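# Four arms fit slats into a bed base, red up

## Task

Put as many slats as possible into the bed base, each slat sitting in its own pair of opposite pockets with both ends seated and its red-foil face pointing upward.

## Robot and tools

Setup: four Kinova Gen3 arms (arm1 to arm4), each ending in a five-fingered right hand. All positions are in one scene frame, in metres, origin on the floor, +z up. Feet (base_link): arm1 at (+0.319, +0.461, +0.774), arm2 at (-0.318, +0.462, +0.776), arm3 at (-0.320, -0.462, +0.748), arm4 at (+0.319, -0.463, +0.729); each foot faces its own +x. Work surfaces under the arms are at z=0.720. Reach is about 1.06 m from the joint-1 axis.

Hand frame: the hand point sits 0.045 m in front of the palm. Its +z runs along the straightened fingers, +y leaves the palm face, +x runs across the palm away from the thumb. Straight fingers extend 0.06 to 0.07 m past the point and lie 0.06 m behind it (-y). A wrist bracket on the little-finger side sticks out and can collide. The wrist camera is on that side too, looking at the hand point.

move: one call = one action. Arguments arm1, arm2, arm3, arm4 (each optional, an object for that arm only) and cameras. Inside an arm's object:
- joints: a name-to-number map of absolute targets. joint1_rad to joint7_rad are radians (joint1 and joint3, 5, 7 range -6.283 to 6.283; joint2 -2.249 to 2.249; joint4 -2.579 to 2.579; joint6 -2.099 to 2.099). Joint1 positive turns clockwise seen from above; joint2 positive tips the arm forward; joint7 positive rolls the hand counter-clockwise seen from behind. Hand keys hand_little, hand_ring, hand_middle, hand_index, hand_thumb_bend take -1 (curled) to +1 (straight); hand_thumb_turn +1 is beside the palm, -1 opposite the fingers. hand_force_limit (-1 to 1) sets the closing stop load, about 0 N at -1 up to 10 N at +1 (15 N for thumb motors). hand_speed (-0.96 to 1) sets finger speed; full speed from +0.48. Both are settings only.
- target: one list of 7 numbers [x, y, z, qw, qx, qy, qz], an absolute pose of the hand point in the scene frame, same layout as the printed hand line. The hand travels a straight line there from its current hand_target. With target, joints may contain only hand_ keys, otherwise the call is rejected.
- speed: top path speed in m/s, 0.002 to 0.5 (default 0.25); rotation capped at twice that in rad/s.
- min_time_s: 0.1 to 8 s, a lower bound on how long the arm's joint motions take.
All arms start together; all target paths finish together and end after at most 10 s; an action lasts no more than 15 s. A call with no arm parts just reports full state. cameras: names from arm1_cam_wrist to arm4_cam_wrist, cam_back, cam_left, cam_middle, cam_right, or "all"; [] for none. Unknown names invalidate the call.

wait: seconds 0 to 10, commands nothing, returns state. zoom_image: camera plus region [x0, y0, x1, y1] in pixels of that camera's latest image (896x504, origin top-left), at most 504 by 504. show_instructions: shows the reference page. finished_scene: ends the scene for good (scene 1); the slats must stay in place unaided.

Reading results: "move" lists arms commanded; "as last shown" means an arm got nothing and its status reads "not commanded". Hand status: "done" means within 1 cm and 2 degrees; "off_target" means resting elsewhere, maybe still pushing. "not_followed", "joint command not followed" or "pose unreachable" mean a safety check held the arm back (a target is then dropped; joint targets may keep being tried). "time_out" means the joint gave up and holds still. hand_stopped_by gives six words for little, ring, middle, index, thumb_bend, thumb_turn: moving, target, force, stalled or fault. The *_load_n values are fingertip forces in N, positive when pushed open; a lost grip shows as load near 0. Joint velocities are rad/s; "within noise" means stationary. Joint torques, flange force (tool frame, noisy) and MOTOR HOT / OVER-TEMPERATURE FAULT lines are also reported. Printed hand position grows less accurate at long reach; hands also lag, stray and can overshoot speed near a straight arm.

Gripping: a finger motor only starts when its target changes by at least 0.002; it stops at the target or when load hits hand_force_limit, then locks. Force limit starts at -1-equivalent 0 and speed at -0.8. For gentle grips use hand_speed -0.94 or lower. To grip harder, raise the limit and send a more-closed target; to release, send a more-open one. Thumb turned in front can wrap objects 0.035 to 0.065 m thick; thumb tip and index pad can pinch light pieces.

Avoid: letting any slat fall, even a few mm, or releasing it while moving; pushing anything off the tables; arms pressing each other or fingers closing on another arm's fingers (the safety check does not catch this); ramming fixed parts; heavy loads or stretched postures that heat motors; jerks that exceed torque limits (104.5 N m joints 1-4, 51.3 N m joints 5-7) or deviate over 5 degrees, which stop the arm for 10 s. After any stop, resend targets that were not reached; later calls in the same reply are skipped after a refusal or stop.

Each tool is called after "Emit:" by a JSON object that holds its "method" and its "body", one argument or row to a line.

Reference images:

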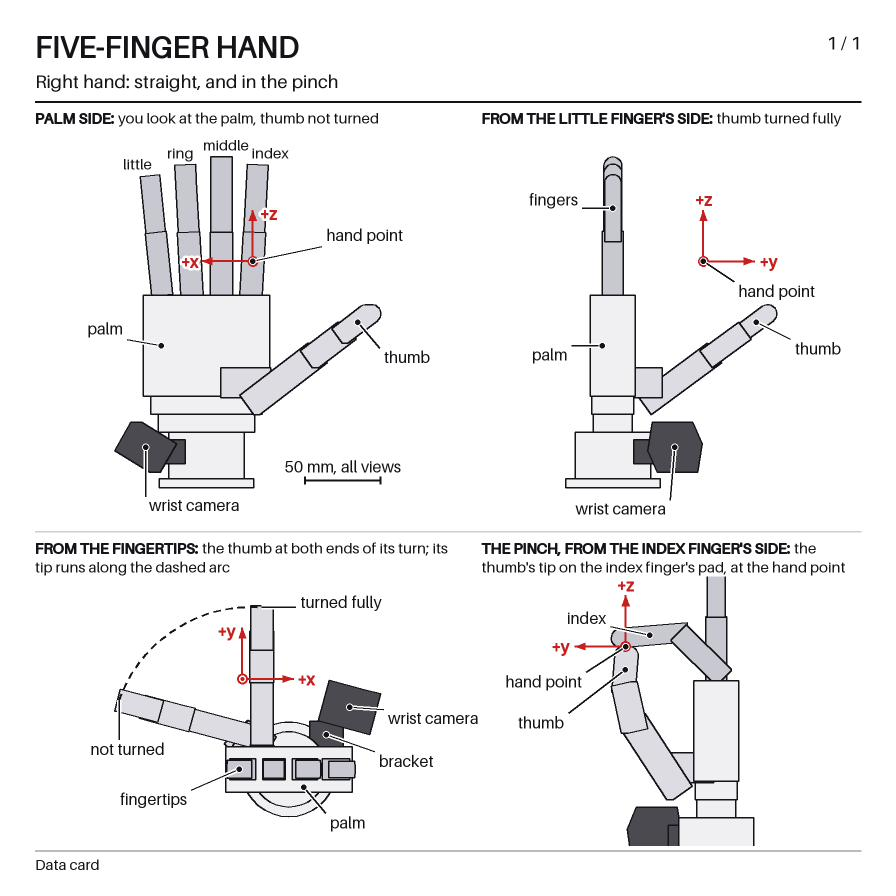

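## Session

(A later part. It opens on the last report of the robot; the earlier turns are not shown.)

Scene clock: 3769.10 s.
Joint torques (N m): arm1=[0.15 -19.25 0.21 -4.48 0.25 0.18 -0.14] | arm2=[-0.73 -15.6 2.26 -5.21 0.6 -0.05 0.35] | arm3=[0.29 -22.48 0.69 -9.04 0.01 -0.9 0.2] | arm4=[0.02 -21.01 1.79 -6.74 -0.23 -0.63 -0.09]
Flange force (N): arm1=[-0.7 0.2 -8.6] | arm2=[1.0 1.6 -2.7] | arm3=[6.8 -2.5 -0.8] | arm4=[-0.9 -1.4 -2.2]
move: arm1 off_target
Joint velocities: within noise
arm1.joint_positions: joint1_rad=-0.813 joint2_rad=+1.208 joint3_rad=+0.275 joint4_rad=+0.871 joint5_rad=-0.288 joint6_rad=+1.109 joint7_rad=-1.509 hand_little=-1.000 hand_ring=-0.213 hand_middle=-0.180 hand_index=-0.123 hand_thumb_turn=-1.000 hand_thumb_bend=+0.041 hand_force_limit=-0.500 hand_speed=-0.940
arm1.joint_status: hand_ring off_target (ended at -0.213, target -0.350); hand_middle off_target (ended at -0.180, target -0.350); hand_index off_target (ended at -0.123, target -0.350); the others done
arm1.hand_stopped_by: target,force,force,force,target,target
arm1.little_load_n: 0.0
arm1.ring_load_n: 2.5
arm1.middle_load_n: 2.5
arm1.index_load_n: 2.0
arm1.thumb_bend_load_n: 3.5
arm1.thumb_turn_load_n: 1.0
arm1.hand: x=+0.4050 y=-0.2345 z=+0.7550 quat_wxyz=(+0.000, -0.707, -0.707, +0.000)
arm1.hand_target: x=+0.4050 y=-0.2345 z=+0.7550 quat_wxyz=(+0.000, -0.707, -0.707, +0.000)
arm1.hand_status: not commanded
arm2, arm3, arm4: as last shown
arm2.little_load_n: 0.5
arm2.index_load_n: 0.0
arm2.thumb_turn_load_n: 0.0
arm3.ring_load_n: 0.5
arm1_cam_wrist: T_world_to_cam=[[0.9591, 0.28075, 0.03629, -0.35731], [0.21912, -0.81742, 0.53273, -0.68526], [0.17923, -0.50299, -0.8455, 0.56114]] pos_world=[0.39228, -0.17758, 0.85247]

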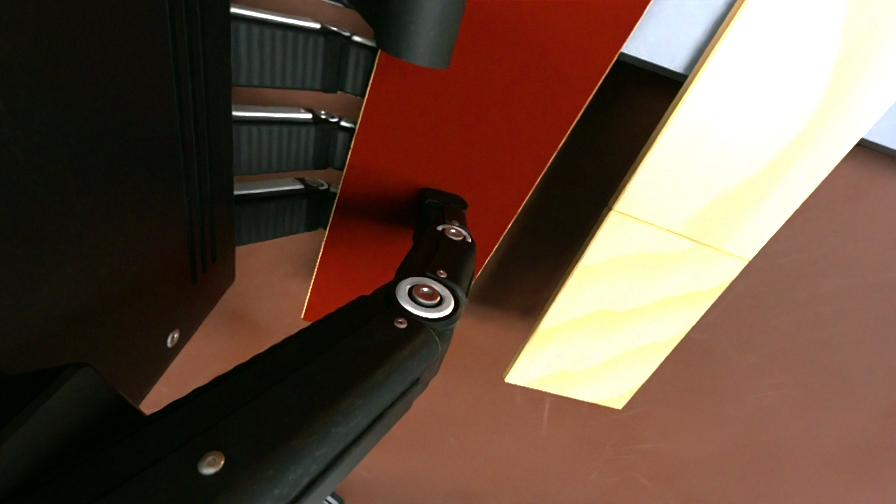

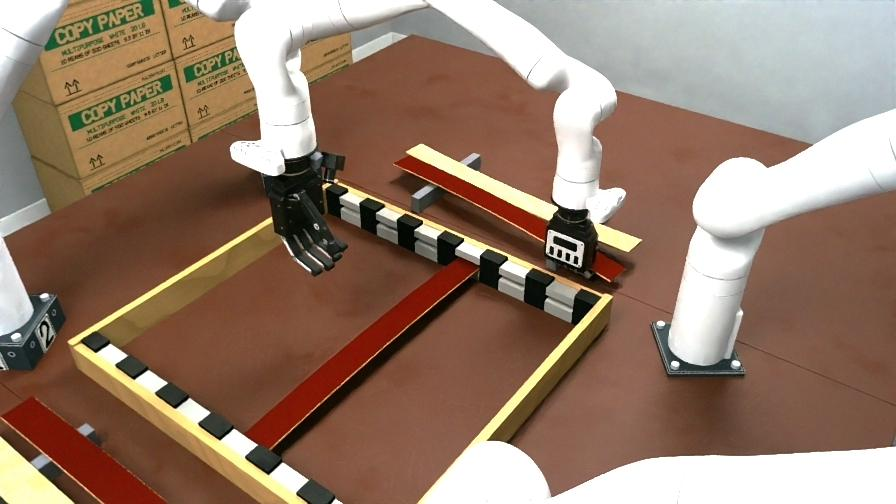

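Emit:
{"method": "move", "body": {
  "arm1": {"target": [0.4110, -0.2345, 0.7565, 0, 0.6691, 0.7431, 0], "speed": 0.06}
}}

Emit:
{"method": "move", "body": {
  "arm1": {"joints": {"hand_speed": -0.6, "hand_thumb_bend": 0.25, "hand_index": 0.0, "hand_middle": 0.0, "hand_ring": 0.0}}
}}

Emit:
{"method": "move", "body": {
  "arm1": {"target": [0.4030, -0.2345, 0.7600, 0, 0.7071, 0.7071, 0], "speed": 0.06},
  "cameras": ["arm1_cam_wrist", "cam_left"]
}}

Scene clock: 3826.07 s.
Joint torques (N m): arm1=[1.18 -22.34 1 -5.69 0.54 0.25 -0.1] | arm2=[-0.76 -15.62 2.28 -5.21 0.6 -0.05 0.31] | arm3=[0.3 -22.55 0.69 -9.06 0.03 -0.93 0.16] | arm4=[0.01 -21.03 1.81 -6.75 -0.19 -0.63 -0.11]
Flange force (N): arm1=[-0.3 1.8 -4.0] | arm2=[0.9 1.8 -2.6] | arm3=[6.7 -2.5 -0.7] | arm4=[-0.9 -1.5 -2.2]
move: arm1 done
Joint velocities: within noise
arm1.joint_positions: joint1_rad=-0.805 joint2_rad=+1.223 joint3_rad=+0.257 joint4_rad=+0.825 joint5_rad=-0.266 joint6_rad=+1.135 joint7_rad=-1.425 hand_little=-1.000 hand_ring=-0.213 hand_middle=-0.180 hand_index=-0.123 hand_thumb_turn=-1.000 hand_thumb_bend=+0.041 hand_force_limit=-0.500 hand_speed=-0.940
arm1.joint_status: not commanded
arm1.hand_stopped_by: target,force,force,force,target,target
arm1.little_load_n: 0.0
arm1.ring_load_n: 4.5
arm1.middle_load_n: 2.5
arm1.index_load_n: 1.5
arm1.thumb_bend_load_n: 3.0
arm1.thumb_turn_load_n: 1.0
arm1.hand: x=+0.4110 y=-0.2345 z=+0.7565 quat_wxyz=(+0.000, -0.669, -0.743, +0.000)
arm1.hand_target: x=+0.4110 y=-0.2345 z=+0.7565 quat_wxyz=(+0.000, -0.669, -0.743, +0.000)
arm1.hand_status: done (0.000 m and 0.0 deg from the pose sent, 0.006 m and 6.0 deg at the start)
arm2, arm3, arm4: as last shown
arm2.little_load_n: 0.0
arm3.ring_load_n: 0.0
arm4.little_load_n: -0.5
pictures: none

Scene clock: 3826.90 s.
Joint torques (N m): arm1=[1.08 -24 0.87 -6.66 0.23 0.05 -0.16] | arm2=[-0.75 -15.63 2.31 -5.21 0.6 -0.05 0.34] | arm3=[0.26 -22.57 0.76 -8.99 0.03 -0.9 0.23] | arm4=[0.05 -21.06 1.77 -6.75 -0.23 -0.64 -0.09]
Flange force (N): arm1=[0.9 1.6 -1.9] | arm2=[1.0 1.8 -2.6] | arm3=[6.5 -2.4 -0.6] | arm4=[-0.9 -1.4 -2.2]
move: arm1 done
Joint velocities: within noise
arm1.joint_positions: joint1_rad=-0.805 joint2_rad=+1.223 joint3_rad=+0.257 joint4_rad=+0.825 joint5_rad=-0.266 joint6_rad=+1.135 joint7_rad=-1.425 hand_little=-1.000 hand_ring=+0.000 hand_middle=+0.000 hand_index=+0.000 hand_thumb_turn=-1.000 hand_thumb_bend=+0.250 hand_force_limit=-0.500 hand_speed=-0.600
arm1.joint_status: all done
arm1.hand_stopped_by: target,target,target,target,target,target
arm1.little_load_n: 0.0
arm1.ring_load_n: 0.0
arm1.middle_load_n: 0.0
arm1.index_load_n: 0.0
arm1.thumb_bend_load_n: 0.0
arm1.thumb_turn_load_n: 0.0
arm1.hand: x=+0.4110 y=-0.2345 z=+0.7565 quat_wxyz=(+0.000, -0.669, -0.743, +0.000)
arm1.hand_target: x=+0.4110 y=-0.2345 z=+0.7565 quat_wxyz=(+0.000, -0.669, -0.743, +0.000)
arm1.hand_status: not commanded
arm2, arm3, arm4: as last shown
arm4.little_load_n: 0.0
pictures: none

Scene clock: 3828.27 s.
Joint torques (N m): arm1=[0.99 -23.81 1.03 -6.59 0.24 0.06 -0.16] | arm2=[-0.72 -15.63 2.29 -5.23 0.6 -0.07 0.35] | arm3=[0.28 -22.5 0.75 -8.99 0.02 -0.89 0.22] | arm4=[0.08 -21.04 1.77 -6.74 -0.21 -0.65 -0.11]
Flange force (N): arm1=[0.9 1.4 -1.8] | arm2=[1.0 1.6 -2.6] | arm3=[6.6 -2.5 -0.7] | arm4=[-1.0 -1.3 -2.2]
move: arm1 done
Joint velocities: within noise
arm1.joint_positions: joint1_rad=-0.810 joint2_rad=+1.201 joint3_rad=+0.276 joint4_rad=+0.871 joint5_rad=-0.287 joint6_rad=+1.116 joint7_rad=-1.507 hand_little=-1.000 hand_ring=+0.000 hand_middle=+0.000 hand_index=+0.000 hand_thumb_turn=-1.000 hand_thumb_bend=+0.250 hand_force_limit=-0.500 hand_speed=-0.600
arm1.joint_status: not commanded
arm1.hand_stopped_by: target,target,target,target,target,target
arm1.little_load_n: 0.0
arm1.ring_load_n: 0.0
arm1.middle_load_n: 0.0
arm1.index_load_n: 0.0
arm1.thumb_bend_load_n: 0.0
arm1.thumb_turn_load_n: 0.0
arm1.hand: x=+0.4030 y=-0.2345 z=+0.7600 quat_wxyz=(+0.000, -0.707, -0.707, +0.000)
arm1.hand_target: x=+0.4030 y=-0.2345 z=+0.7600 quat_wxyz=(+0.000, -0.707, -0.707, +0.000)
arm1.hand_status: done (0.000 m and 0.0 deg from the pose sent, 0.009 m and 6.0 deg at the start)
arm2, arm3, arm4: as last shown
arm4.thumb_turn_load_n: 0.5
arm1_cam_wrist: T_world_to_cam=[[0.9591, 0.28073, 0.03627, -0.35556], [0.2191, -0.81736, 0.53285, -0.68756], [0.17923, -0.50311, -0.84543, 0.56564]] pos_world=[0.39028, -0.17758, 0.85747]

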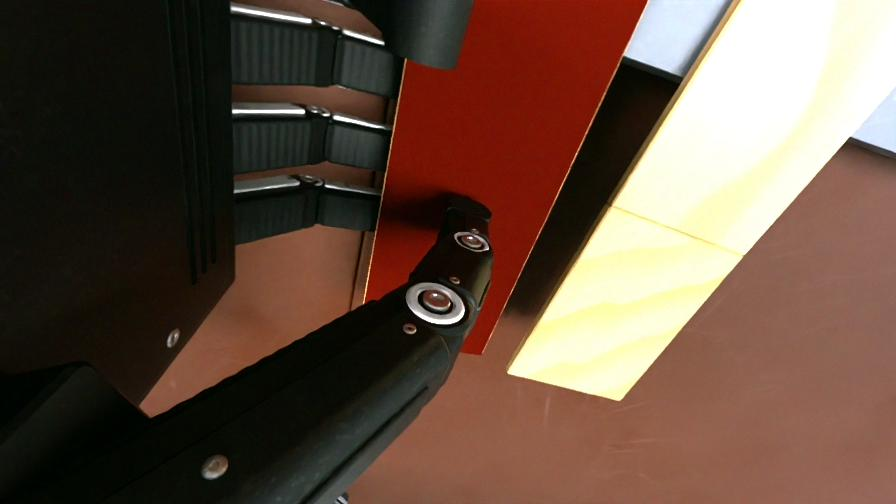

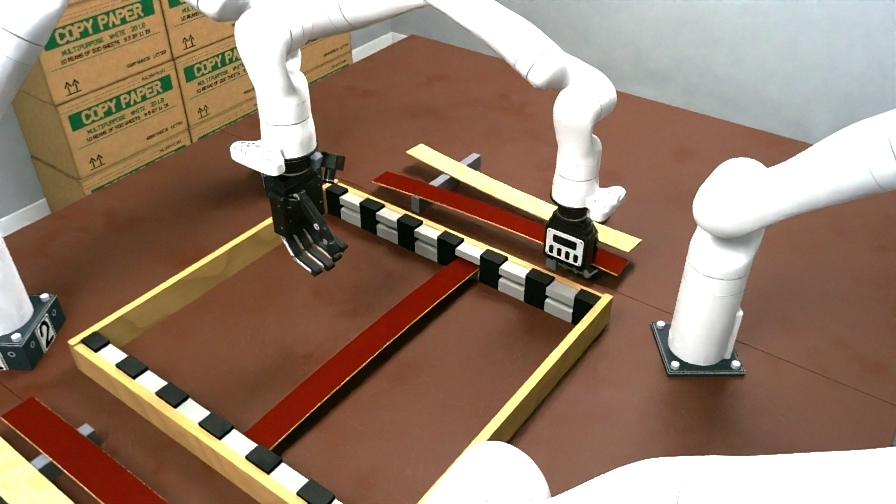

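Emit:
{"method": "move", "body": {
  "arm1": {"target": [0.4065, -0.2345, 0.7620, 0, 0.7071, 0.7071, 0], "speed": 0.06, "joints": {"hand_speed": -0.7, "hand_thumb_bend": 0.04}}
}}

Emit:
{"method": "move", "body": {
  "arm1": {"joints": {"hand_speed": -0.94, "hand_force_limit": -0.5, "hand_index": -0.35, "hand_middle": -0.35, "hand_ring": -0.35}},
  "cameras": ["arm1_cam_wrist", "cam_left"]
}}

Scene clock: 3839.07 s.
Joint torques (N m): arm1=[1.07 -23.77 1.01 -6.57 0.26 0.06 -0.17] | arm2=[-0.75 -15.64 2.28 -5.21 0.61 -0.07 0.34] | arm3=[0.25 -22.56 0.68 -8.98 0 -0.91 0.2] | arm4=[0.04 -21.05 1.77 -6.72 -0.2 -0.61 -0.09]
Flange force (N): arm1=[1.0 1.5 -1.9] | arm2=[1.0 1.8 -2.6] | arm3=[6.4 -2.4 -0.6] | arm4=[-1.0 -1.4 -2.1]
move: arm1 done
Joint velocities: within noise
arm1.joint_positions: joint1_rad=-0.815 joint2_rad=+1.199 joint3_rad=+0.277 joint4_rad=+0.869 joint5_rad=-0.287 joint6_rad=+1.120 joint7_rad=-1.512 hand_little=-1.000 hand_ring=+0.000 hand_middle=+0.000 hand_index=+0.000 hand_thumb_turn=-1.000 hand_thumb_bend=+0.040 hand_force_limit=-0.500 hand_speed=-0.700
arm1.joint_status: all done
arm1.hand_stopped_by: target,target,target,target,target,target
arm1.little_load_n: 0.0
arm1.ring_load_n: 0.5
arm1.middle_load_n: 0.0
arm1.index_load_n: 0.0
arm1.thumb_bend_load_n: 0.0
arm1.thumb_turn_load_n: 0.0
arm1.hand: x=+0.4065 y=-0.2345 z=+0.7620 quat_wxyz=(+0.000, -0.707, -0.707, +0.000)
arm1.hand_target: x=+0.4065 y=-0.2345 z=+0.7620 quat_wxyz=(+0.000, -0.707, -0.707, +0.000)
arm1.hand_status: done (0.000 m and 0.0 deg from the pose sent, 0.004 m and 0.0 deg at the start)
arm2, arm3, arm4: as last shown
arm2.ring_load_n: 0.5
arm2.thumb_bend_load_n: -0.5
arm4.thumb_turn_load_n: 0.0
pictures: none

Scene clock: 3840.63 s.
Joint torques (N m): arm1=[1.03 -24.03 0.98 -6.69 0.16 0.04 -0.25] | arm2=[-0.72 -15.65 2.27 -5.24 0.59 -0.05 0.33] | arm3=[0.23 -22.48 0.76 -9.05 0.06 -0.96 0.21] | arm4=[0.06 -21.03 1.78 -6.77 -0.22 -0.63 -0.1]
Flange force (N): arm1=[1.0 1.3 -1.5] | arm2=[0.9 1.6 -2.6] | arm3=[6.6 -2.6 -0.9] | arm4=[-0.8 -1.4 -2.2]
move: arm1 off_target
Joint velocities: within noise
arm1.joint_positions: joint1_rad=-0.815 joint2_rad=+1.199 joint3_rad=+0.277 joint4_rad=+0.869 joint5_rad=-0.287 joint6_rad=+1.120 joint7_rad=-1.512 hand_little=-1.000 hand_ring=-0.179 hand_middle=-0.163 hand_index=-0.140 hand_thumb_turn=-1.000 hand_thumb_bend=+0.040 hand_force_limit=-0.500 hand_speed=-0.940
arm1.joint_status: hand_ring off_target (ended at -0.179, target -0.350); hand_middle off_target (ended at -0.163, target -0.350); hand_index off_target (ended at -0.140, target -0.350); the others done
arm1.hand_stopped_by: target,force,force,force,target,target
arm1.little_load_n: 0.0
arm1.ring_load_n: 2.5
arm1.middle_load_n: 2.5
arm1.index_load_n: 2.0
arm1.thumb_bend_load_n: 0.0
arm1.thumb_turn_load_n: 0.0
arm1.hand: x=+0.4065 y=-0.2345 z=+0.7620 quat_wxyz=(+0.000, -0.707, -0.707, +0.000)
arm1.hand_target: x=+0.4065 y=-0.2345 z=+0.7620 quat_wxyz=(+0.000, -0.707, -0.707, +0.000)
arm1.hand_status: not commanded
arm2.joint_positions: joint1_rad=-0.680 joint2_rad=+0.755 joint3_rad=+0.907 joint4_rad=+1.585 joint5_rad=-0.634 joint6_rad=+1.128 joint7_rad=+2.940 hand_little=+0.060 hand_ring=+0.060 hand_middle=+0.060 hand_index=+0.060 hand_thumb_turn=-1.000 hand_thumb_bend=+0.600 hand_force_limit=+0.950 hand_speed=-0.800
arm2.joint_status: not commanded
arm2.hand_stopped_by: target,target,target,target,target,target
arm2.little_load_n: 0.0
arm2.ring_load_n: 0.0
arm2.middle_load_n: 0.0
arm2.index_load_n: 0.0
arm2.thumb_bend_load_n: 0.0
arm2.thumb_turn_load_n: 0.0
arm2.hand: x=-0.0360 y=+0.0200 z=+0.9200 quat_wxyz=(+0.000, +1.000, +0.000, +0.000)
arm2.hand_target: x=-0.0360 y=+0.0200 z=+0.9200 quat_wxyz=(+0.000, +1.000, +0.000, +0.000)
arm2.hand_status: not commanded
arm3, arm4: as last shown
arm3.thumb_bend_load_n: -0.5
arm1_cam_wrist: T_world_to_cam=[[0.95908, 0.28082, 0.03624, -0.35894], [0.21921, -0.8174, 0.53274, -0.68935], [0.17923, -0.50299, -0.8455, 0.56679]] pos_world=[0.39378, -0.17758, 0.85947]

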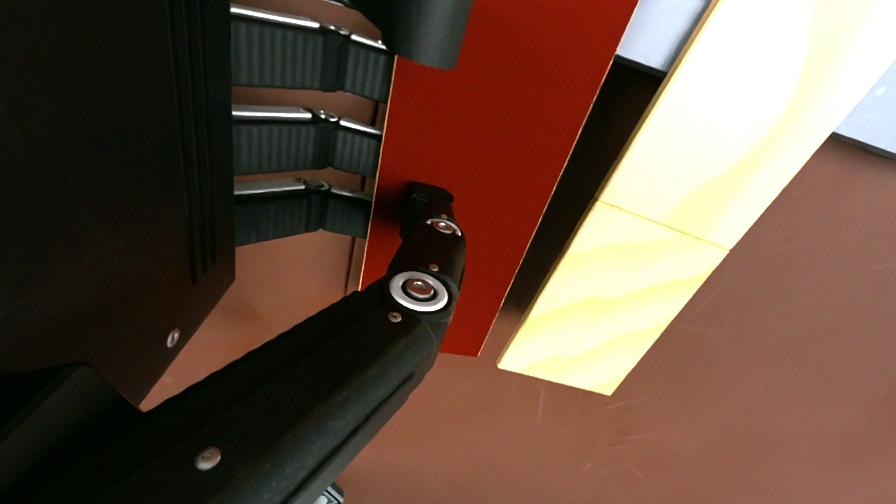

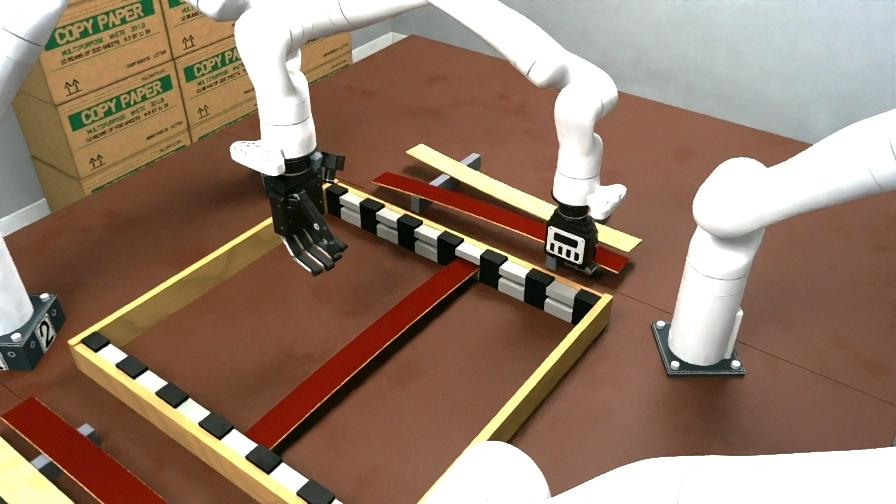

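Emit:
{"method": "move", "body": {
  "arm1": {"joints": {"hand_speed": -0.94, "hand_force_limit": 0.0, "hand_index": -0.4, "hand_middle": -0.4, "hand_ring": -0.4}},
  "cameras": ["arm1_cam_wrist"]
}}

Scene clock: 3846.97 s.
Joint torques (N m): arm1=[1 -24.09 1.02 -6.66 0.17 0.05 -0.21] | arm2=[-0.72 -15.63 2.26 -5.23 0.61 -0.06 0.33] | arm3=[0.23 -22.49 0.77 -8.94 0.02 -0.92 0.21] | arm4=[0.04 -21.04 1.79 -6.74 -0.2 -0.64 -0.08]
Flange force (N): arm1=[0.6 1.3 -1.4] | arm2=[1.0 1.6 -2.6] | arm3=[6.2 -2.5 -0.7] | arm4=[-0.9 -1.4 -2.2]
move: arm1 off_target
Joint velocities: within noise
arm1.joint_positions: joint1_rad=-0.815 joint2_rad=+1.199 joint3_rad=+0.277 joint4_rad=+0.869 joint5_rad=-0.287 joint6_rad=+1.120 joint7_rad=-1.512 hand_little=-1.000 hand_ring=-0.200 hand_middle=-0.178 hand_index=-0.161 hand_thumb_turn=-1.000 hand_thumb_bend=+0.040 hand_force_limit=+0.000 hand_speed=-0.940
arm1.joint_status: hand_ring off_target (ended at -0.200, target -0.400); hand_middle off_target (ended at -0.178, target -0.400); hand_index off_target (ended at -0.161, target -0.400); the others done
arm1.hand_stopped_by: target,force,force,force,target,target
arm1.little_load_n: 0.0
arm1.ring_load_n: 6.0
arm1.middle_load_n: 5.0
arm1.index_load_n: 5.5
arm1.thumb_bend_load_n: 0.0
arm1.thumb_turn_load_n: 0.0
arm1.hand: x=+0.4065 y=-0.2345 z=+0.7620 quat_wxyz=(+0.000, -0.707, -0.707, +0.000)
arm1.hand_target: x=+0.4065 y=-0.2345 z=+0.7620 quat_wxyz=(+0.000, -0.707, -0.707, +0.000)
arm1.hand_status: not commanded
arm2: as last shown
arm3.joint_positions: joint1_rad=+2.552 joint2_rad=+0.900 joint3_rad=+0.000 joint4_rad=+1.300 joint5_rad=+0.000 joint6_rad=+0.600 joint7_rad=-2.045 hand_little=+1.000 hand_ring=+1.000 hand_middle=+1.000 hand_index=+1.000 hand_thumb_turn=+1.000 hand_thumb_bend=+1.000 hand_force_limit=+0.000 hand_speed=-0.800
arm3.joint_status: not commanded
arm3.hand_stopped_by: target,target,target,target,target,target
arm3.little_load_n: 0.0
arm3.ring_load_n: 0.0
arm3.middle_load_n: 0.0
arm3.index_load_n: 0.0
arm3.thumb_bend_load_n: 0.0
arm3.thumb_turn_load_n: 0.0
arm3.hand: x=-0.3049 y=-1.2053 z=+0.8219 quat_wxyz=(-0.142, -0.841, -0.514, +0.090)
arm3.hand_target: x=-0.3049 y=-1.2053 z=+0.8219 quat_wxyz=(-0.142, -0.841, -0.514, +0.090)
arm3.hand_status: not commanded
arm4.joint_positions: joint1_rad=+3.778 joint2_rad=+0.900 joint3_rad=+0.000 joint4_rad=+1.300 joint5_rad=+0.000 joint6_rad=+0.600 joint7_rad=-1.821 hand_little=+1.000 hand_ring=+1.000 hand_middle=+1.000 hand_index=+1.000 hand_thumb_turn=+1.000 hand_thumb_bend=+1.000 hand_force_limit=+0.000 hand_speed=-0.800
arm4.joint_status: not commanded
arm4.hand_stopped_by: target,target,target,target,target,target
arm4.little_load_n: 0.5
arm4.ring_load_n: 0.0
arm4.middle_load_n: 0.0
arm4.index_load_n: 0.0
arm4.thumb_bend_load_n: 0.0
arm4.thumb_turn_load_n: -0.5
arm4.hand: x=+0.3472 y=-1.1959 z=+0.8062 quat_wxyz=(-0.132, -0.777, -0.606, +0.111)
arm4.hand_target: x=+0.3472 y=-1.1959 z=+0.8062 quat_wxyz=(-0.132, -0.777, -0.606, +0.111)
arm4.hand_status: not commanded
arm1_cam_wrist: T_world_to_cam=[[0.95908, 0.28082, 0.03624, -0.35894], [0.21921, -0.8174, 0.53274, -0.68935], [0.17923, -0.50299, -0.8455, 0.56679]] pos_world=[0.39378, -0.17758, 0.85947]

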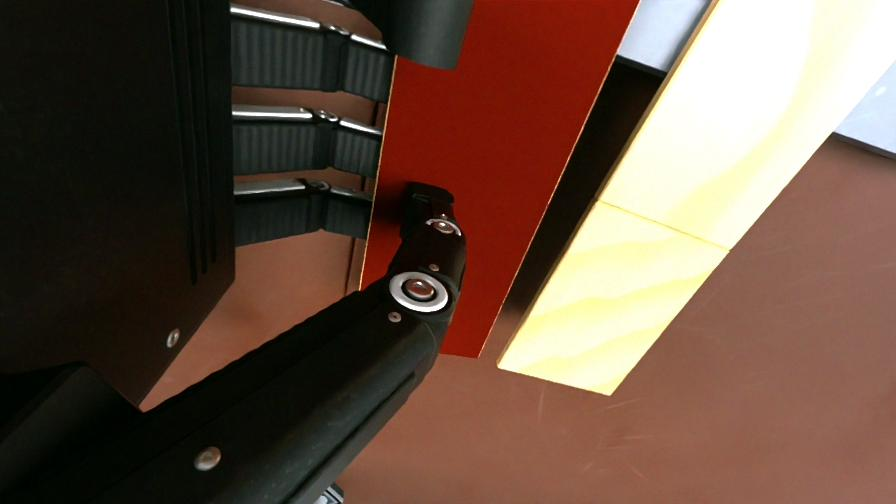

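Emit:
{"method": "move", "body": {
  "arm1": {"target": [0.4065, -0.2345, 0.7850, 0, 0.7071, 0.7071, 0], "speed": 0.05},
  "cameras": ["arm1_cam_wrist", "cam_left"]
}}

Emit:
{"method": "zoom_image", "body": {
  "camera": "cam_left",
  "region": [360, 110, 680, 300]
}}

Scene clock: 3866.33 s.
Joint torques (N m): arm1=[1.07 -24.08 0.99 -6.77 0.2 0.21 -0.18] | arm2=[-0.68 -15.6 2.28 -5.25 0.6 -0.06 0.32] | arm3=[0.3 -22.55 0.68 -8.96 0 -0.89 0.21] | arm4=[0.02 -21.05 1.78 -6.74 -0.21 -0.62 -0.1]
Flange force (N): arm1=[0.9 1.5 -1.0] | arm2=[0.9 1.4 -2.6] | arm3=[6.5 -2.3 -0.6] | arm4=[-0.9 -1.4 -2.2]
move: arm1 done
Joint velocities: within noise
arm1.joint_positions: joint1_rad=-0.816 joint2_rad=+1.168 joint3_rad=+0.282 joint4_rad=+0.861 joint5_rad=-0.283 joint6_rad=+1.159 joint7_rad=-1.515 hand_little=-1.000 hand_ring=-0.200 hand_middle=-0.178 hand_index=-0.161 hand_thumb_turn=-1.000 hand_thumb_bend=+0.040 hand_force_limit=+0.000 hand_speed=-0.940
arm1.joint_status: not commanded
arm1.hand_stopped_by: target,force,force,force,target,target
arm1.little_load_n: 0.0
arm1.ring_load_n: 8.5
arm1.middle_load_n: 5.0
arm1.index_load_n: 3.5
arm1.thumb_bend_load_n: 0.0
arm1.thumb_turn_load_n: 0.0
arm1.hand: x=+0.4065 y=-0.2345 z=+0.7850 quat_wxyz=(+0.000, -0.707, -0.707, +0.000)
arm1.hand_target: x=+0.4065 y=-0.2345 z=+0.7850 quat_wxyz=(+0.000, -0.707, -0.707, +0.000)
arm1.hand_status: done (0.000 m and 0.0 deg from the pose sent, 0.023 m and 0.0 deg at the start)
arm2, arm3, arm4: as last shown
arm2.index_load_n: 0.5
arm4.little_load_n: 0.0
arm4.thumb_turn_load_n: 0.0
arm1_cam_wrist: T_world_to_cam=[[0.9591, 0.28075, 0.03629, -0.35984], [0.21912, -0.81742, 0.53273, -0.70157], [0.17923, -0.50299, -0.8455, 0.58624]] pos_world=[0.39378, -0.17758, 0.88247]

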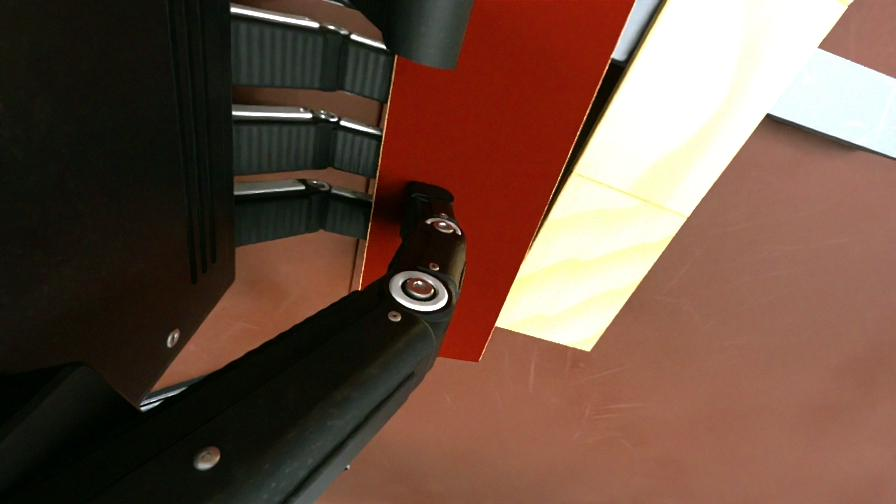

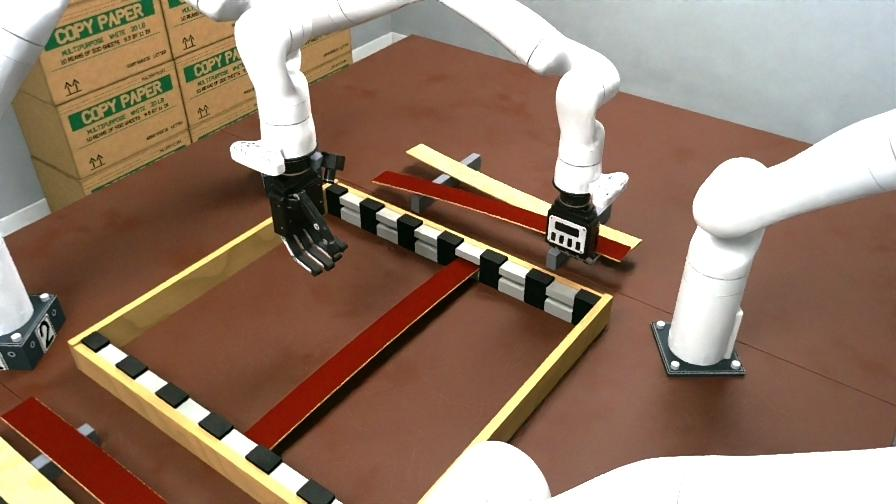

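Scaled by 1.575 from the camera's image (finer frame: 1280x720).

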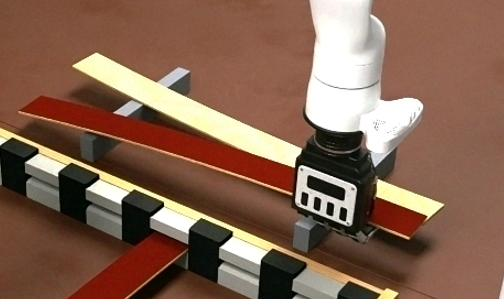

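Emit:
{"method": "move", "body": {
  "arm1": {"target": [0.4065, -0.2345, 0.8500, 0, 0.7071, 0.7071, 0], "speed": 0.08},
  "cameras": ["arm1_cam_wrist", "cam_left"]
}}

Emit:
{"method": "zoom_image", "body": {
  "camera": "cam_left",
  "region": [360, 80, 680, 300]
}}

Scene clock: 3879.00 s.
Joint torques (N m): arm1=[1.03 -23.84 0.93 -7.14 0.18 0.21 -0.16] | arm2=[-0.74 -15.63 2.26 -5.18 0.61 -0.07 0.32] | arm3=[0.31 -22.56 0.73 -8.98 0.03 -0.9 0.23] | arm4=[0.06 -21.04 1.78 -6.74 -0.21 -0.62 -0.1]
Flange force (N): arm1=[1.1 1.4 -0.8] | arm2=[1.1 1.8 -2.7] | arm3=[6.5 -2.3 -0.6] | arm4=[-0.9 -1.4 -2.2]
move: arm1 done
Joint velocities: within noise
arm1.joint_positions: joint1_rad=-0.815 joint2_rad=+1.095 joint3_rad=+0.295 joint4_rad=+0.807 joint5_rad=-0.272 joint6_rad=+1.285 joint7_rad=-1.527 hand_little=-1.000 hand_ring=-0.200 hand_middle=-0.178 hand_index=-0.161 hand_thumb_turn=-1.000 hand_thumb_bend=+0.040 hand_force_limit=+0.000 hand_speed=-0.940
arm1.joint_status: not commanded
arm1.hand_stopped_by: target,force,force,force,target,target
arm1.little_load_n: 0.0
arm1.ring_load_n: 9.0
arm1.middle_load_n: 5.0
arm1.index_load_n: 3.0
arm1.thumb_bend_load_n: 0.0
arm1.thumb_turn_load_n: 0.0
arm1.hand: x=+0.4065 y=-0.2345 z=+0.8500 quat_wxyz=(+0.000, -0.707, -0.707, +0.000)
arm1.hand_target: x=+0.4065 y=-0.2345 z=+0.8500 quat_wxyz=(+0.000, -0.707, -0.707, +0.000)
arm1.hand_status: done (0.000 m and 0.0 deg from the pose sent, 0.065 m and 0.0 deg at the start)
arm2, arm3, arm4: as last shown
arm2.index_load_n: 0.0
arm3.ring_load_n: 0.5
arm1_cam_wrist: T_world_to_cam=[[0.9591, 0.28074, 0.03629, -0.3622], [0.21912, -0.81742, 0.53273, -0.73614], [0.17923, -0.50299, -0.8455, 0.64111]] pos_world=[0.39378, -0.17758, 0.94737]

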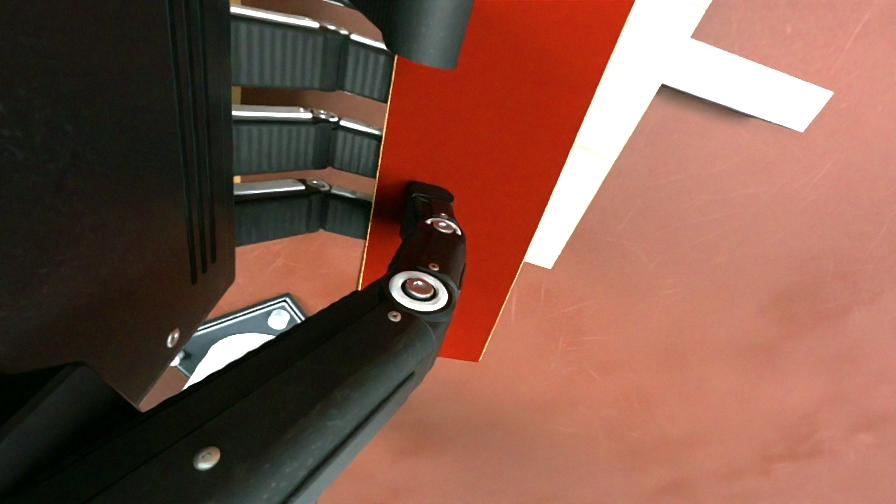

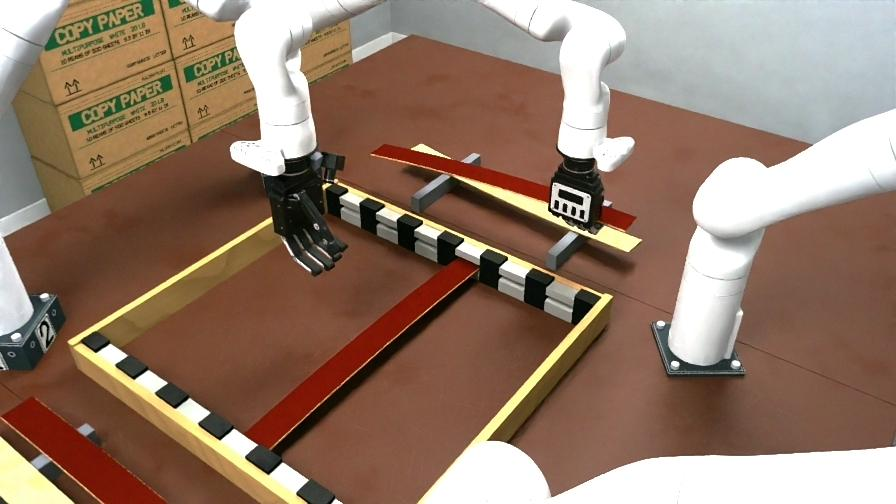

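Scaled by 1.575 from the camera's image (finer frame: 1280x720).

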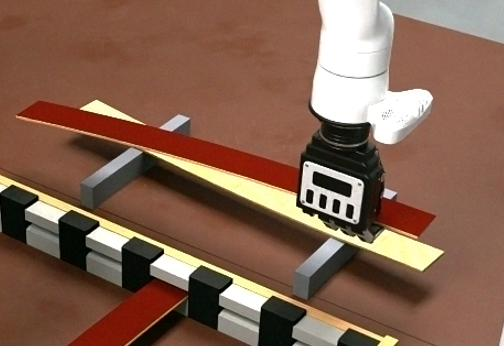

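Emit:
{"method": "move", "body": {
  "arm1": {"target": [0.3600, -0.2000, 0.9500, 0, 0.3827, 0.9239, 0], "speed": 0.3},
  "arm2": {"target": [-0.2540, 0.1500, 1.1000, 0, 1, 0, 0], "speed": 0.3, "joints": {"hand_speed": 0.0, "hand_index": 0.0, "hand_middle": 0.0, "hand_ring": 0.0, "hand_little": 0.0, "hand_thumb_bend": 1.0}}
}}

Emit:
{"method": "move", "body": {
  "arm1": {"target": [0.2085, 0.0346, 0.9580, 0, 0.0175, 0.9998, 0], "speed": 0.3},
  "cameras": ["arm1_cam_wrist", "cam_left", "cam_right", "arm2_cam_wrist", "cam_middle"]
}}

Scene clock: 3925.80 s.
Joint torques (N m): arm1=[1 -24.37 0.08 -7.57 0.3 0.24 -0.19] | arm2=[-0.71 0.75 -3.93 -7.09 0.63 -0.04 0.36] | arm3=[0.3 -22.49 0.71 -8.96 0.03 -0.88 0.24] | arm4=[0.04 -21.02 1.77 -6.73 -0.19 -0.64 -0.1]
Flange force (N): arm1=no reading | arm2=[2.7 11.4 1.0] | arm3=[6.5 -2.3 -0.7] | arm4=[-1.0 -1.4 -2.2]
move: arm1 done; arm2 done
Joint velocities: within noise
arm1.joint_positions: joint1_rad=-0.676 joint2_rad=+1.103 joint3_rad=+0.177 joint4_rad=+0.439 joint5_rad=-0.156 joint6_rad=+1.621 joint7_rad=-0.748 hand_little=-1.000 hand_ring=-0.200 hand_middle=-0.178 hand_index=-0.161 hand_thumb_turn=-1.000 hand_thumb_bend=+0.040 hand_force_limit=+0.000 hand_speed=-0.940
arm1.joint_status: not commanded
arm1.hand_stopped_by: target,force,force,force,target,target
arm1.little_load_n: 0.5
arm1.ring_load_n: 9.0
arm1.middle_load_n: 4.5
arm1.index_load_n: 3.0
arm1.thumb_bend_load_n: 0.0
arm1.thumb_turn_load_n: 0.0
arm1.hand: x=+0.3600 y=-0.2000 z=+0.9500 quat_wxyz=(+0.000, -0.383, -0.924, +0.000)
arm1.hand_target: x=+0.3600 y=-0.2000 z=+0.9500 quat_wxyz=(+0.000, -0.383, -0.924, +0.000)
arm1.hand_status: done (0.000 m and 0.0 deg from the pose sent, 0.116 m and 45.0 deg at the start)
arm2.joint_positions: joint1_rad=-1.117 joint2_rad=-0.278 joint3_rad=+0.951 joint4_rad=+1.874 joint5_rad=+0.231 joint6_rad=+1.443 joint7_rad=+2.345 hand_little=+0.000 hand_ring=+0.000 hand_middle=+0.000 hand_index=+0.000 hand_thumb_turn=-1.000 hand_thumb_bend=+1.000 hand_force_limit=+0.950 hand_speed=+0.000
arm2.joint_status: all done
arm2.hand_stopped_by: target,target,target,target,target,target
arm2.little_load_n: 0.0
arm2.ring_load_n: 0.0
arm2.middle_load_n: 0.0
arm2.index_load_n: 0.0
arm2.thumb_bend_load_n: 0.0
arm2.thumb_turn_load_n: 0.0
arm2.hand: x=-0.2540 y=+0.1500 z=+1.1000 quat_wxyz=(+0.000, +1.000, +0.000, +0.000)
arm2.hand_target: x=-0.2540 y=+0.1500 z=+1.1000 quat_wxyz=(+0.000, +1.000, +0.000, +0.000)
arm2.hand_status: done (0.000 m and 0.0 deg from the pose sent, 0.311 m and 0.0 deg at the start)
arm3, arm4: as last shown
arm3.ring_load_n: 0.0
pictures: none

Scene clock: 3927.67 s.
Joint torques (N m): arm1=[1.01 -17.29 -0.4 -7.02 0.42 0.14 -0.18] | arm2=[-0.72 0.77 -3.96 -7.13 0.62 -0.04 0.33] | arm3=[0.21 -22.48 0.69 -8.94 0 -0.92 0.2] | arm4=[0.04 -21.05 1.79 -6.76 -0.24 -0.62 -0.1]
Flange force (N): arm1=[-1.5 -0.7 -0.8] | arm2=[2.6 11.6 1.2] | arm3=[6.3 -2.5 -0.7] | arm4=[-0.8 -1.4 -2.2]
move: arm1 done
Joint velocities: within noise
arm1.joint_positions: joint1_rad=-0.431 joint2_rad=+0.580 joint3_rad=+0.042 joint4_rad=+1.448 joint5_rad=-0.020 joint6_rad=+1.130 joint7_rad=+0.216 hand_little=-1.000 hand_ring=-0.200 hand_middle=-0.178 hand_index=-0.161 hand_thumb_turn=-1.000 hand_thumb_bend=+0.040 hand_force_limit=+0.000 hand_speed=-0.940
arm1.joint_status: not commanded
arm1.hand_stopped_by: target,force,force,force,target,target
arm1.little_load_n: 0.0
arm1.ring_load_n: 8.5
arm1.middle_load_n: 5.0
arm1.index_load_n: 3.5
arm1.thumb_bend_load_n: 0.0
arm1.thumb_turn_load_n: 0.0
arm1.hand: x=+0.2085 y=+0.0346 z=+0.9580 quat_wxyz=(+0.000, -0.017, -1.000, +0.000)
arm1.hand_target: x=+0.2085 y=+0.0346 z=+0.9580 quat_wxyz=(+0.000, -0.018, -1.000, +0.000)
arm1.hand_status: done (0.000 m and 0.0 deg from the pose sent, 0.279 m and 43.0 deg at the start)
arm2, arm3, arm4: as last shown
arm4.middle_load_n: 0.5
pictures: arm1_cam_wrist, arm2_cam_wrist, cam_left, cam_middle, cam_right
arm1_cam_wrist: T_world_to_cam=[[-0.24701, 0.96833, 0.03634, -0.02411], [0.82453, 0.19033, 0.53285, -0.69155], [0.50906, 0.16159, -0.84543, 0.81143]] pos_world=[0.15118, 0.02385, 1.05537]
arm2_cam_wrist: T_world_to_cam=[[0.21798, -0.97595, -0.00158, 0.20522], [-0.81937, -0.18388, 0.54297, -0.78238], [-0.5302, -0.11707, -0.83975, 0.92253]] pos_world=[-0.19667, 0.16441, 1.19983]

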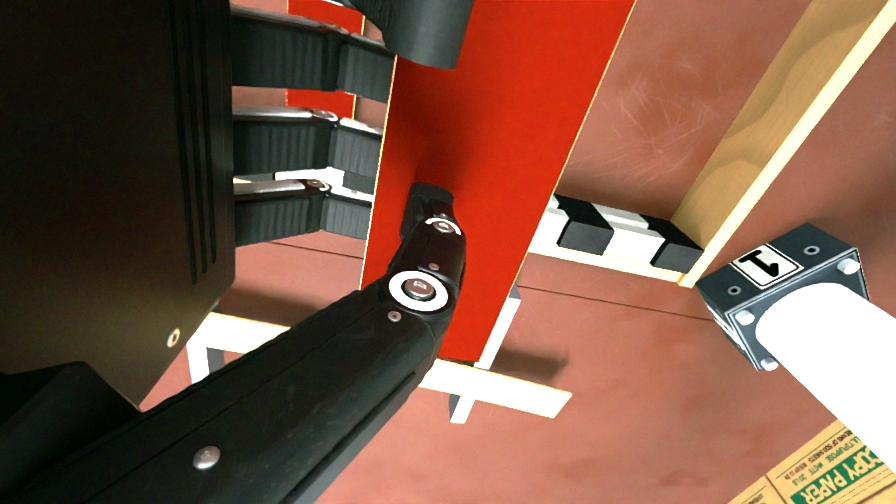

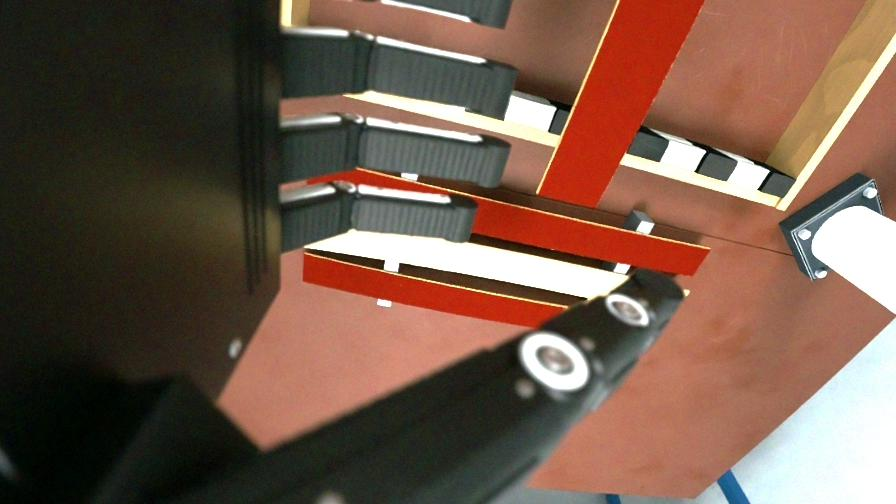

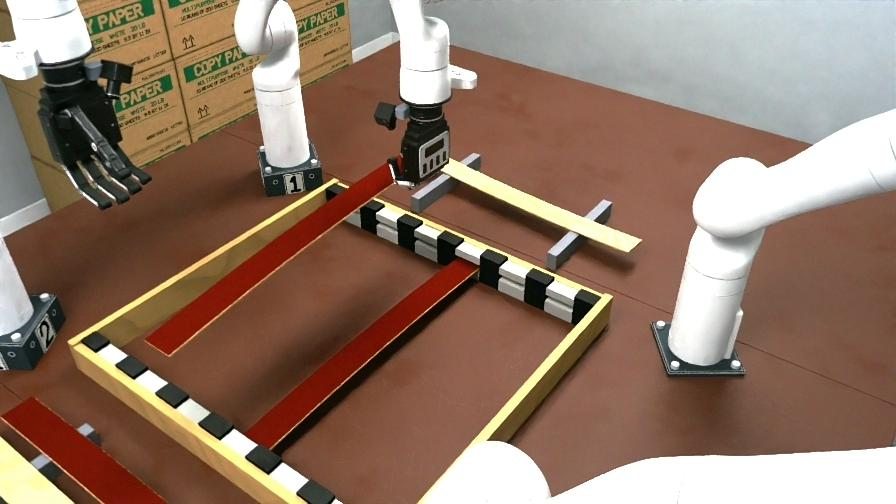

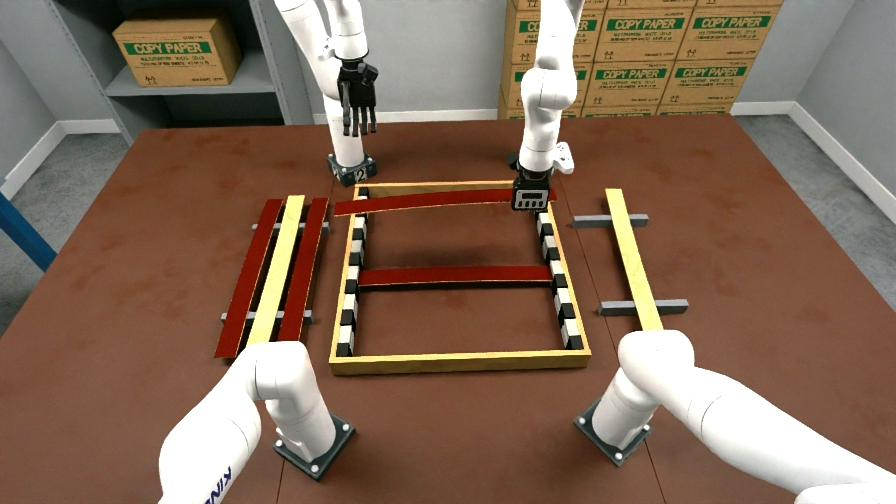

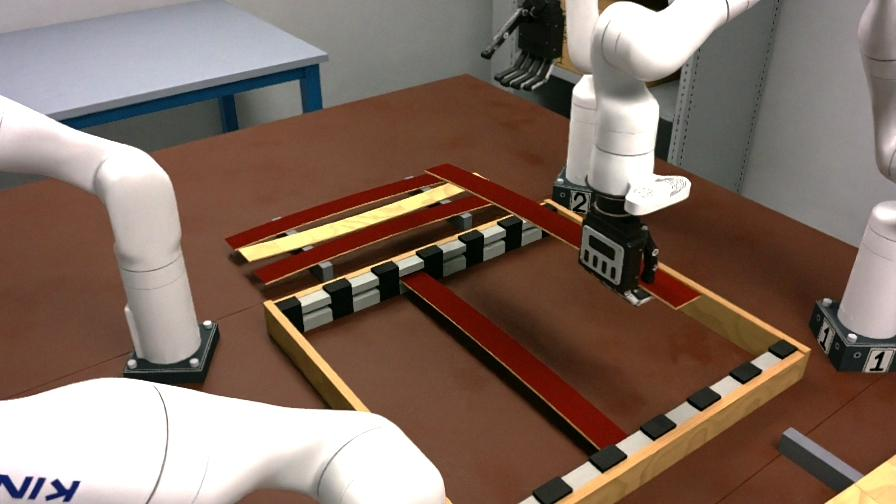

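Emit:
{"method": "zoom_image", "body": {
  "camera": "cam_middle",
  "region": [310, 170, 450, 240]
}}

Emit:
{"method": "zoom_image", "body": {
  "camera": "cam_left",
  "region": [120, 280, 280, 390]
}}

Emit:
{"method": "zoom_image", "body": {
  "camera": "cam_right",
  "region": [400, 140, 560, 230]
}}

Scaled by 3.600 from the camera's image (finer frame: 1280x720).

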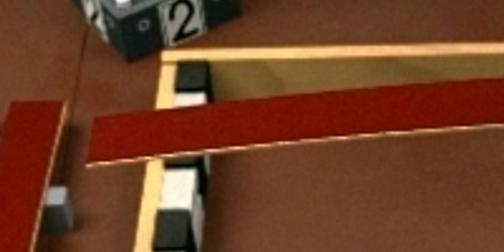

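Scaled by 3.150 from the camera's image (finer frame: 1280x720).

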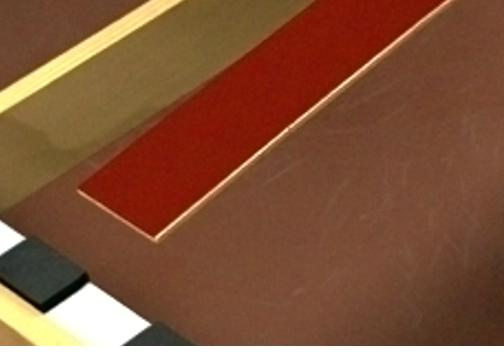

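Scaled by 3.150 from the camera's image (finer frame: 1280x720).

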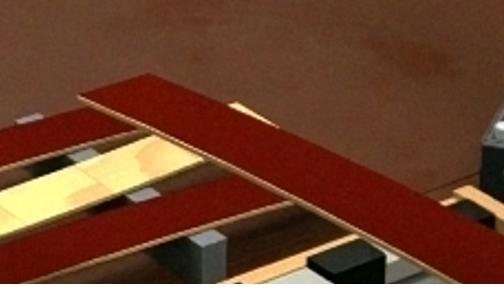

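Emit:
{"method": "move", "body": {
  "arm2": {"target": [-0.2480, 0.1300, 0.9340, 0.0007, 0.9969, -0.0087, 0.0784], "speed": 0.25}
}}

Emit:
{"method": "move", "body": {
  "arm2": {"target": [-0.2480, 0.0540, 0.9340, 0.0007, 0.9969, -0.0087, 0.0784], "speed": 0.12},
  "cameras": ["arm2_cam_wrist", "cam_right", "cam_middle"]
}}

Emit:
{"method": "zoom_image", "body": {
  "camera": "cam_right",
  "region": [400, 100, 600, 230]
}}

Scene clock: 3996.90 s.
Joint torques (N m): arm1=[0.96 -17.28 -0.4 -7 0.42 0.14 -0.17] | arm2=[-0.73 5.47 -4.31 -5.24 0.4 -0.29 0.34] | arm3=[0.33 -22.55 0.69 -8.91 0 -0.9 0.19] | arm4=[0.06 -21.03 1.77 -6.74 -0.21 -0.62 -0.1]
Flange force (N): arm1=[-1.4 -0.7 -0.9] | arm2=[1.2 6.2 5.2] | arm3=[6.2 -2.2 -0.5] | arm4=[-0.9 -1.4 -2.2]
move: arm2 done
Joint velocities: within noise
arm1, arm3, arm4: as last shown
arm1.middle_load_n: 4.5
arm1.index_load_n: 3.0
arm1.hand_target: x=+0.2085 y=+0.0346 z=+0.9580 quat_wxyz=(+0.000, -0.017, -1.000, +0.000)
arm2.joint_positions: joint1_rad=-1.625 joint2_rad=-0.344 joint3_rad=+1.700 joint4_rad=+2.253 joint5_rad=+0.297 joint6_rad=+0.792 joint7_rad=+2.434 hand_little=+0.000 hand_ring=+0.000 hand_middle=+0.000 hand_index=+0.000 hand_thumb_turn=-1.000 hand_thumb_bend=+1.000 hand_force_limit=+0.950 hand_speed=+0.000
arm2.joint_status: not commanded
arm2.hand_stopped_by: target,target,target,target,target,target
arm2.little_load_n: 0.0
arm2.ring_load_n: 0.0
arm2.middle_load_n: 0.0
arm2.index_load_n: 0.5
arm2.thumb_bend_load_n: 0.0
arm2.thumb_turn_load_n: 0.0
arm2.hand: x=-0.2480 y=+0.1300 z=+0.9340 quat_wxyz=(+0.001, +0.997, -0.009, +0.078)
arm2.hand_target: x=-0.2480 y=+0.1300 z=+0.9340 quat_wxyz=(+0.001, +0.997, -0.009, +0.078)
arm2.hand_status: done (0.000 m and 0.0 deg from the pose sent, 0.167 m and 9.0 deg at the start)
arm4.middle_load_n: 0.0
pictures: none

Scene clock: 3998.07 s.
Joint torques (N m): arm1=[0.92 -17.28 -0.43 -7.04 0.41 0.14 -0.18] | arm2=[-0.74 9.28 -5.47 -5.3 0.39 -0.3 0.33] | arm3=[0.28 -22.55 0.75 -9 0.04 -0.85 0.18] | arm4=[0.05 -21.02 1.77 -6.74 -0.21 -0.62 -0.09]
Flange force (N): arm1=[-1.4 -0.6 -0.8] | arm2=[0.4 3.1 2.0] | arm3=[6.7 -2.6 -0.6] | arm4=[-0.9 -1.4 -2.2]
move: arm2 done
Joint velocities: within noise
arm1, arm3, arm4: as last shown
arm1.index_load_n: 3.5
arm2.joint_positions: joint1_rad=-1.835 joint2_rad=-0.501 joint3_rad=+1.899 joint4_rad=+2.043 joint5_rad=+0.438 joint6_rad=+0.900 joint7_rad=+2.395 hand_little=+0.000 hand_ring=+0.000 hand_middle=+0.000 hand_index=+0.000 hand_thumb_turn=-1.000 hand_thumb_bend=+1.000 hand_force_limit=+0.950 hand_speed=+0.000
arm2.joint_status: not commanded
arm2.hand_stopped_by: target,target,target,target,target,target
arm2.little_load_n: 0.0
arm2.ring_load_n: 0.0
arm2.middle_load_n: 0.0
arm2.index_load_n: 0.0
arm2.thumb_bend_load_n: -0.5
arm2.thumb_turn_load_n: 0.0
arm2.hand: x=-0.2480 y=+0.0540 z=+0.9340 quat_wxyz=(+0.001, +0.997, -0.009, +0.078)
arm2.hand_target: x=-0.2480 y=+0.0540 z=+0.9340 quat_wxyz=(+0.001, +0.997, -0.009, +0.078)
arm2.hand_status: done (0.000 m and 0.0 deg from the pose sent, 0.076 m and 0.0 deg at the start)
pictures: arm2_cam_wrist, cam_middle, cam_right
arm2_cam_wrist: T_world_to_cam=[[0.19848, -0.97957, 0.03251, 0.07342], [-0.89724, -0.16825, 0.40823, -0.59927], [-0.39442, -0.11019, -0.9123, 0.87608]] pos_world=[-0.20671, 0.06763, 1.0415]

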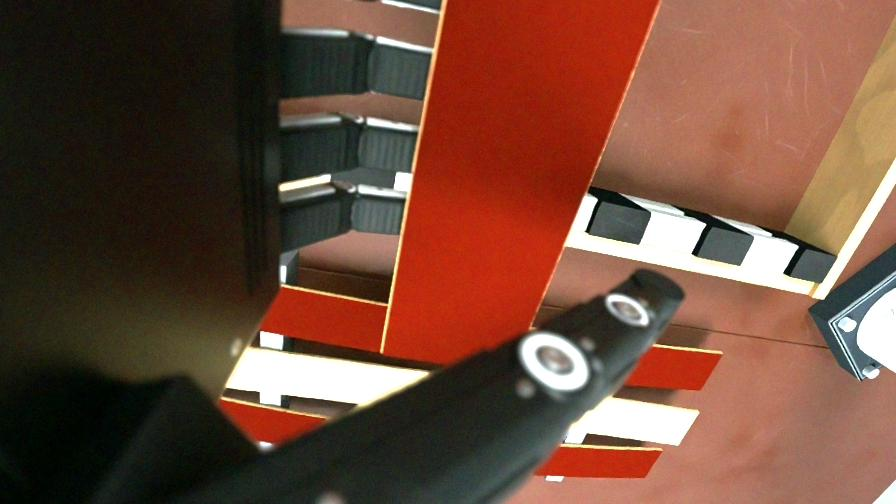

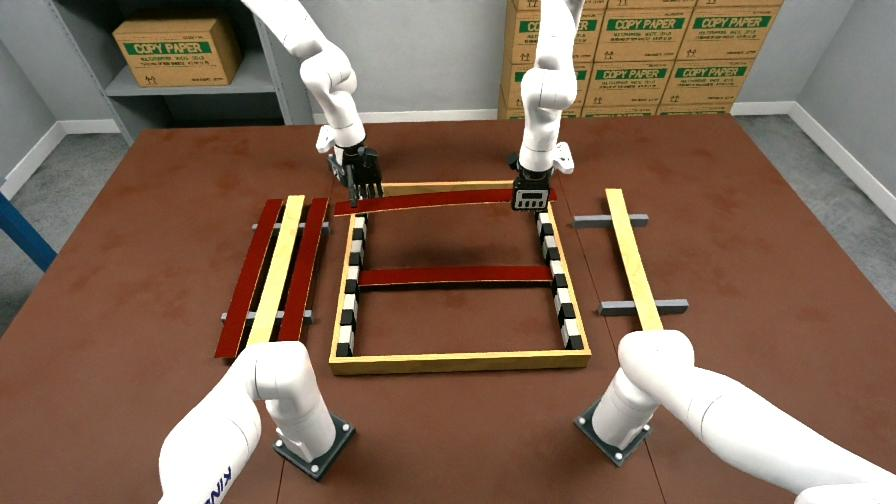

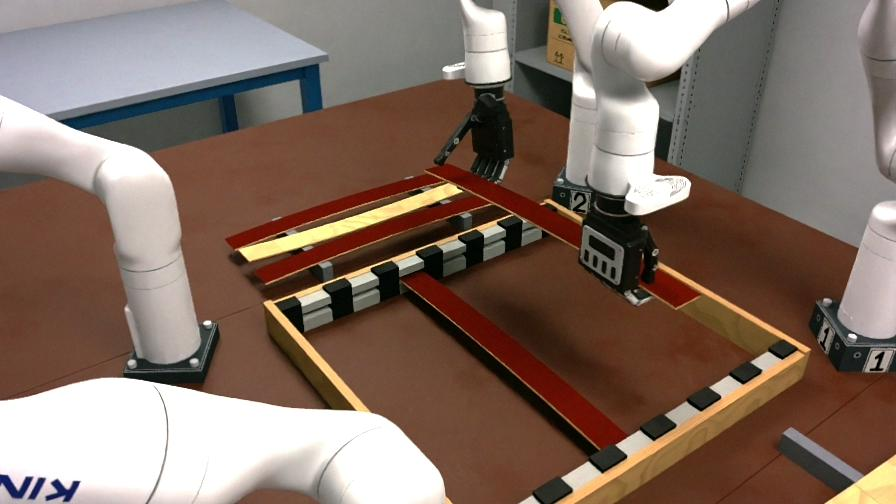

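Scaled by 2.520 from the camera's image (finer frame: 1280x720).

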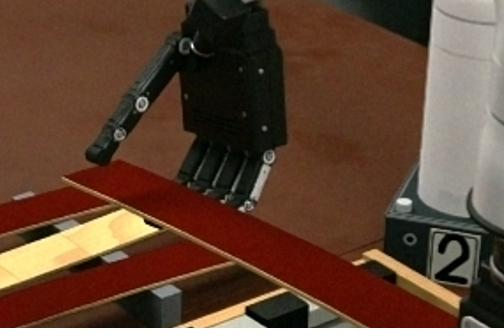

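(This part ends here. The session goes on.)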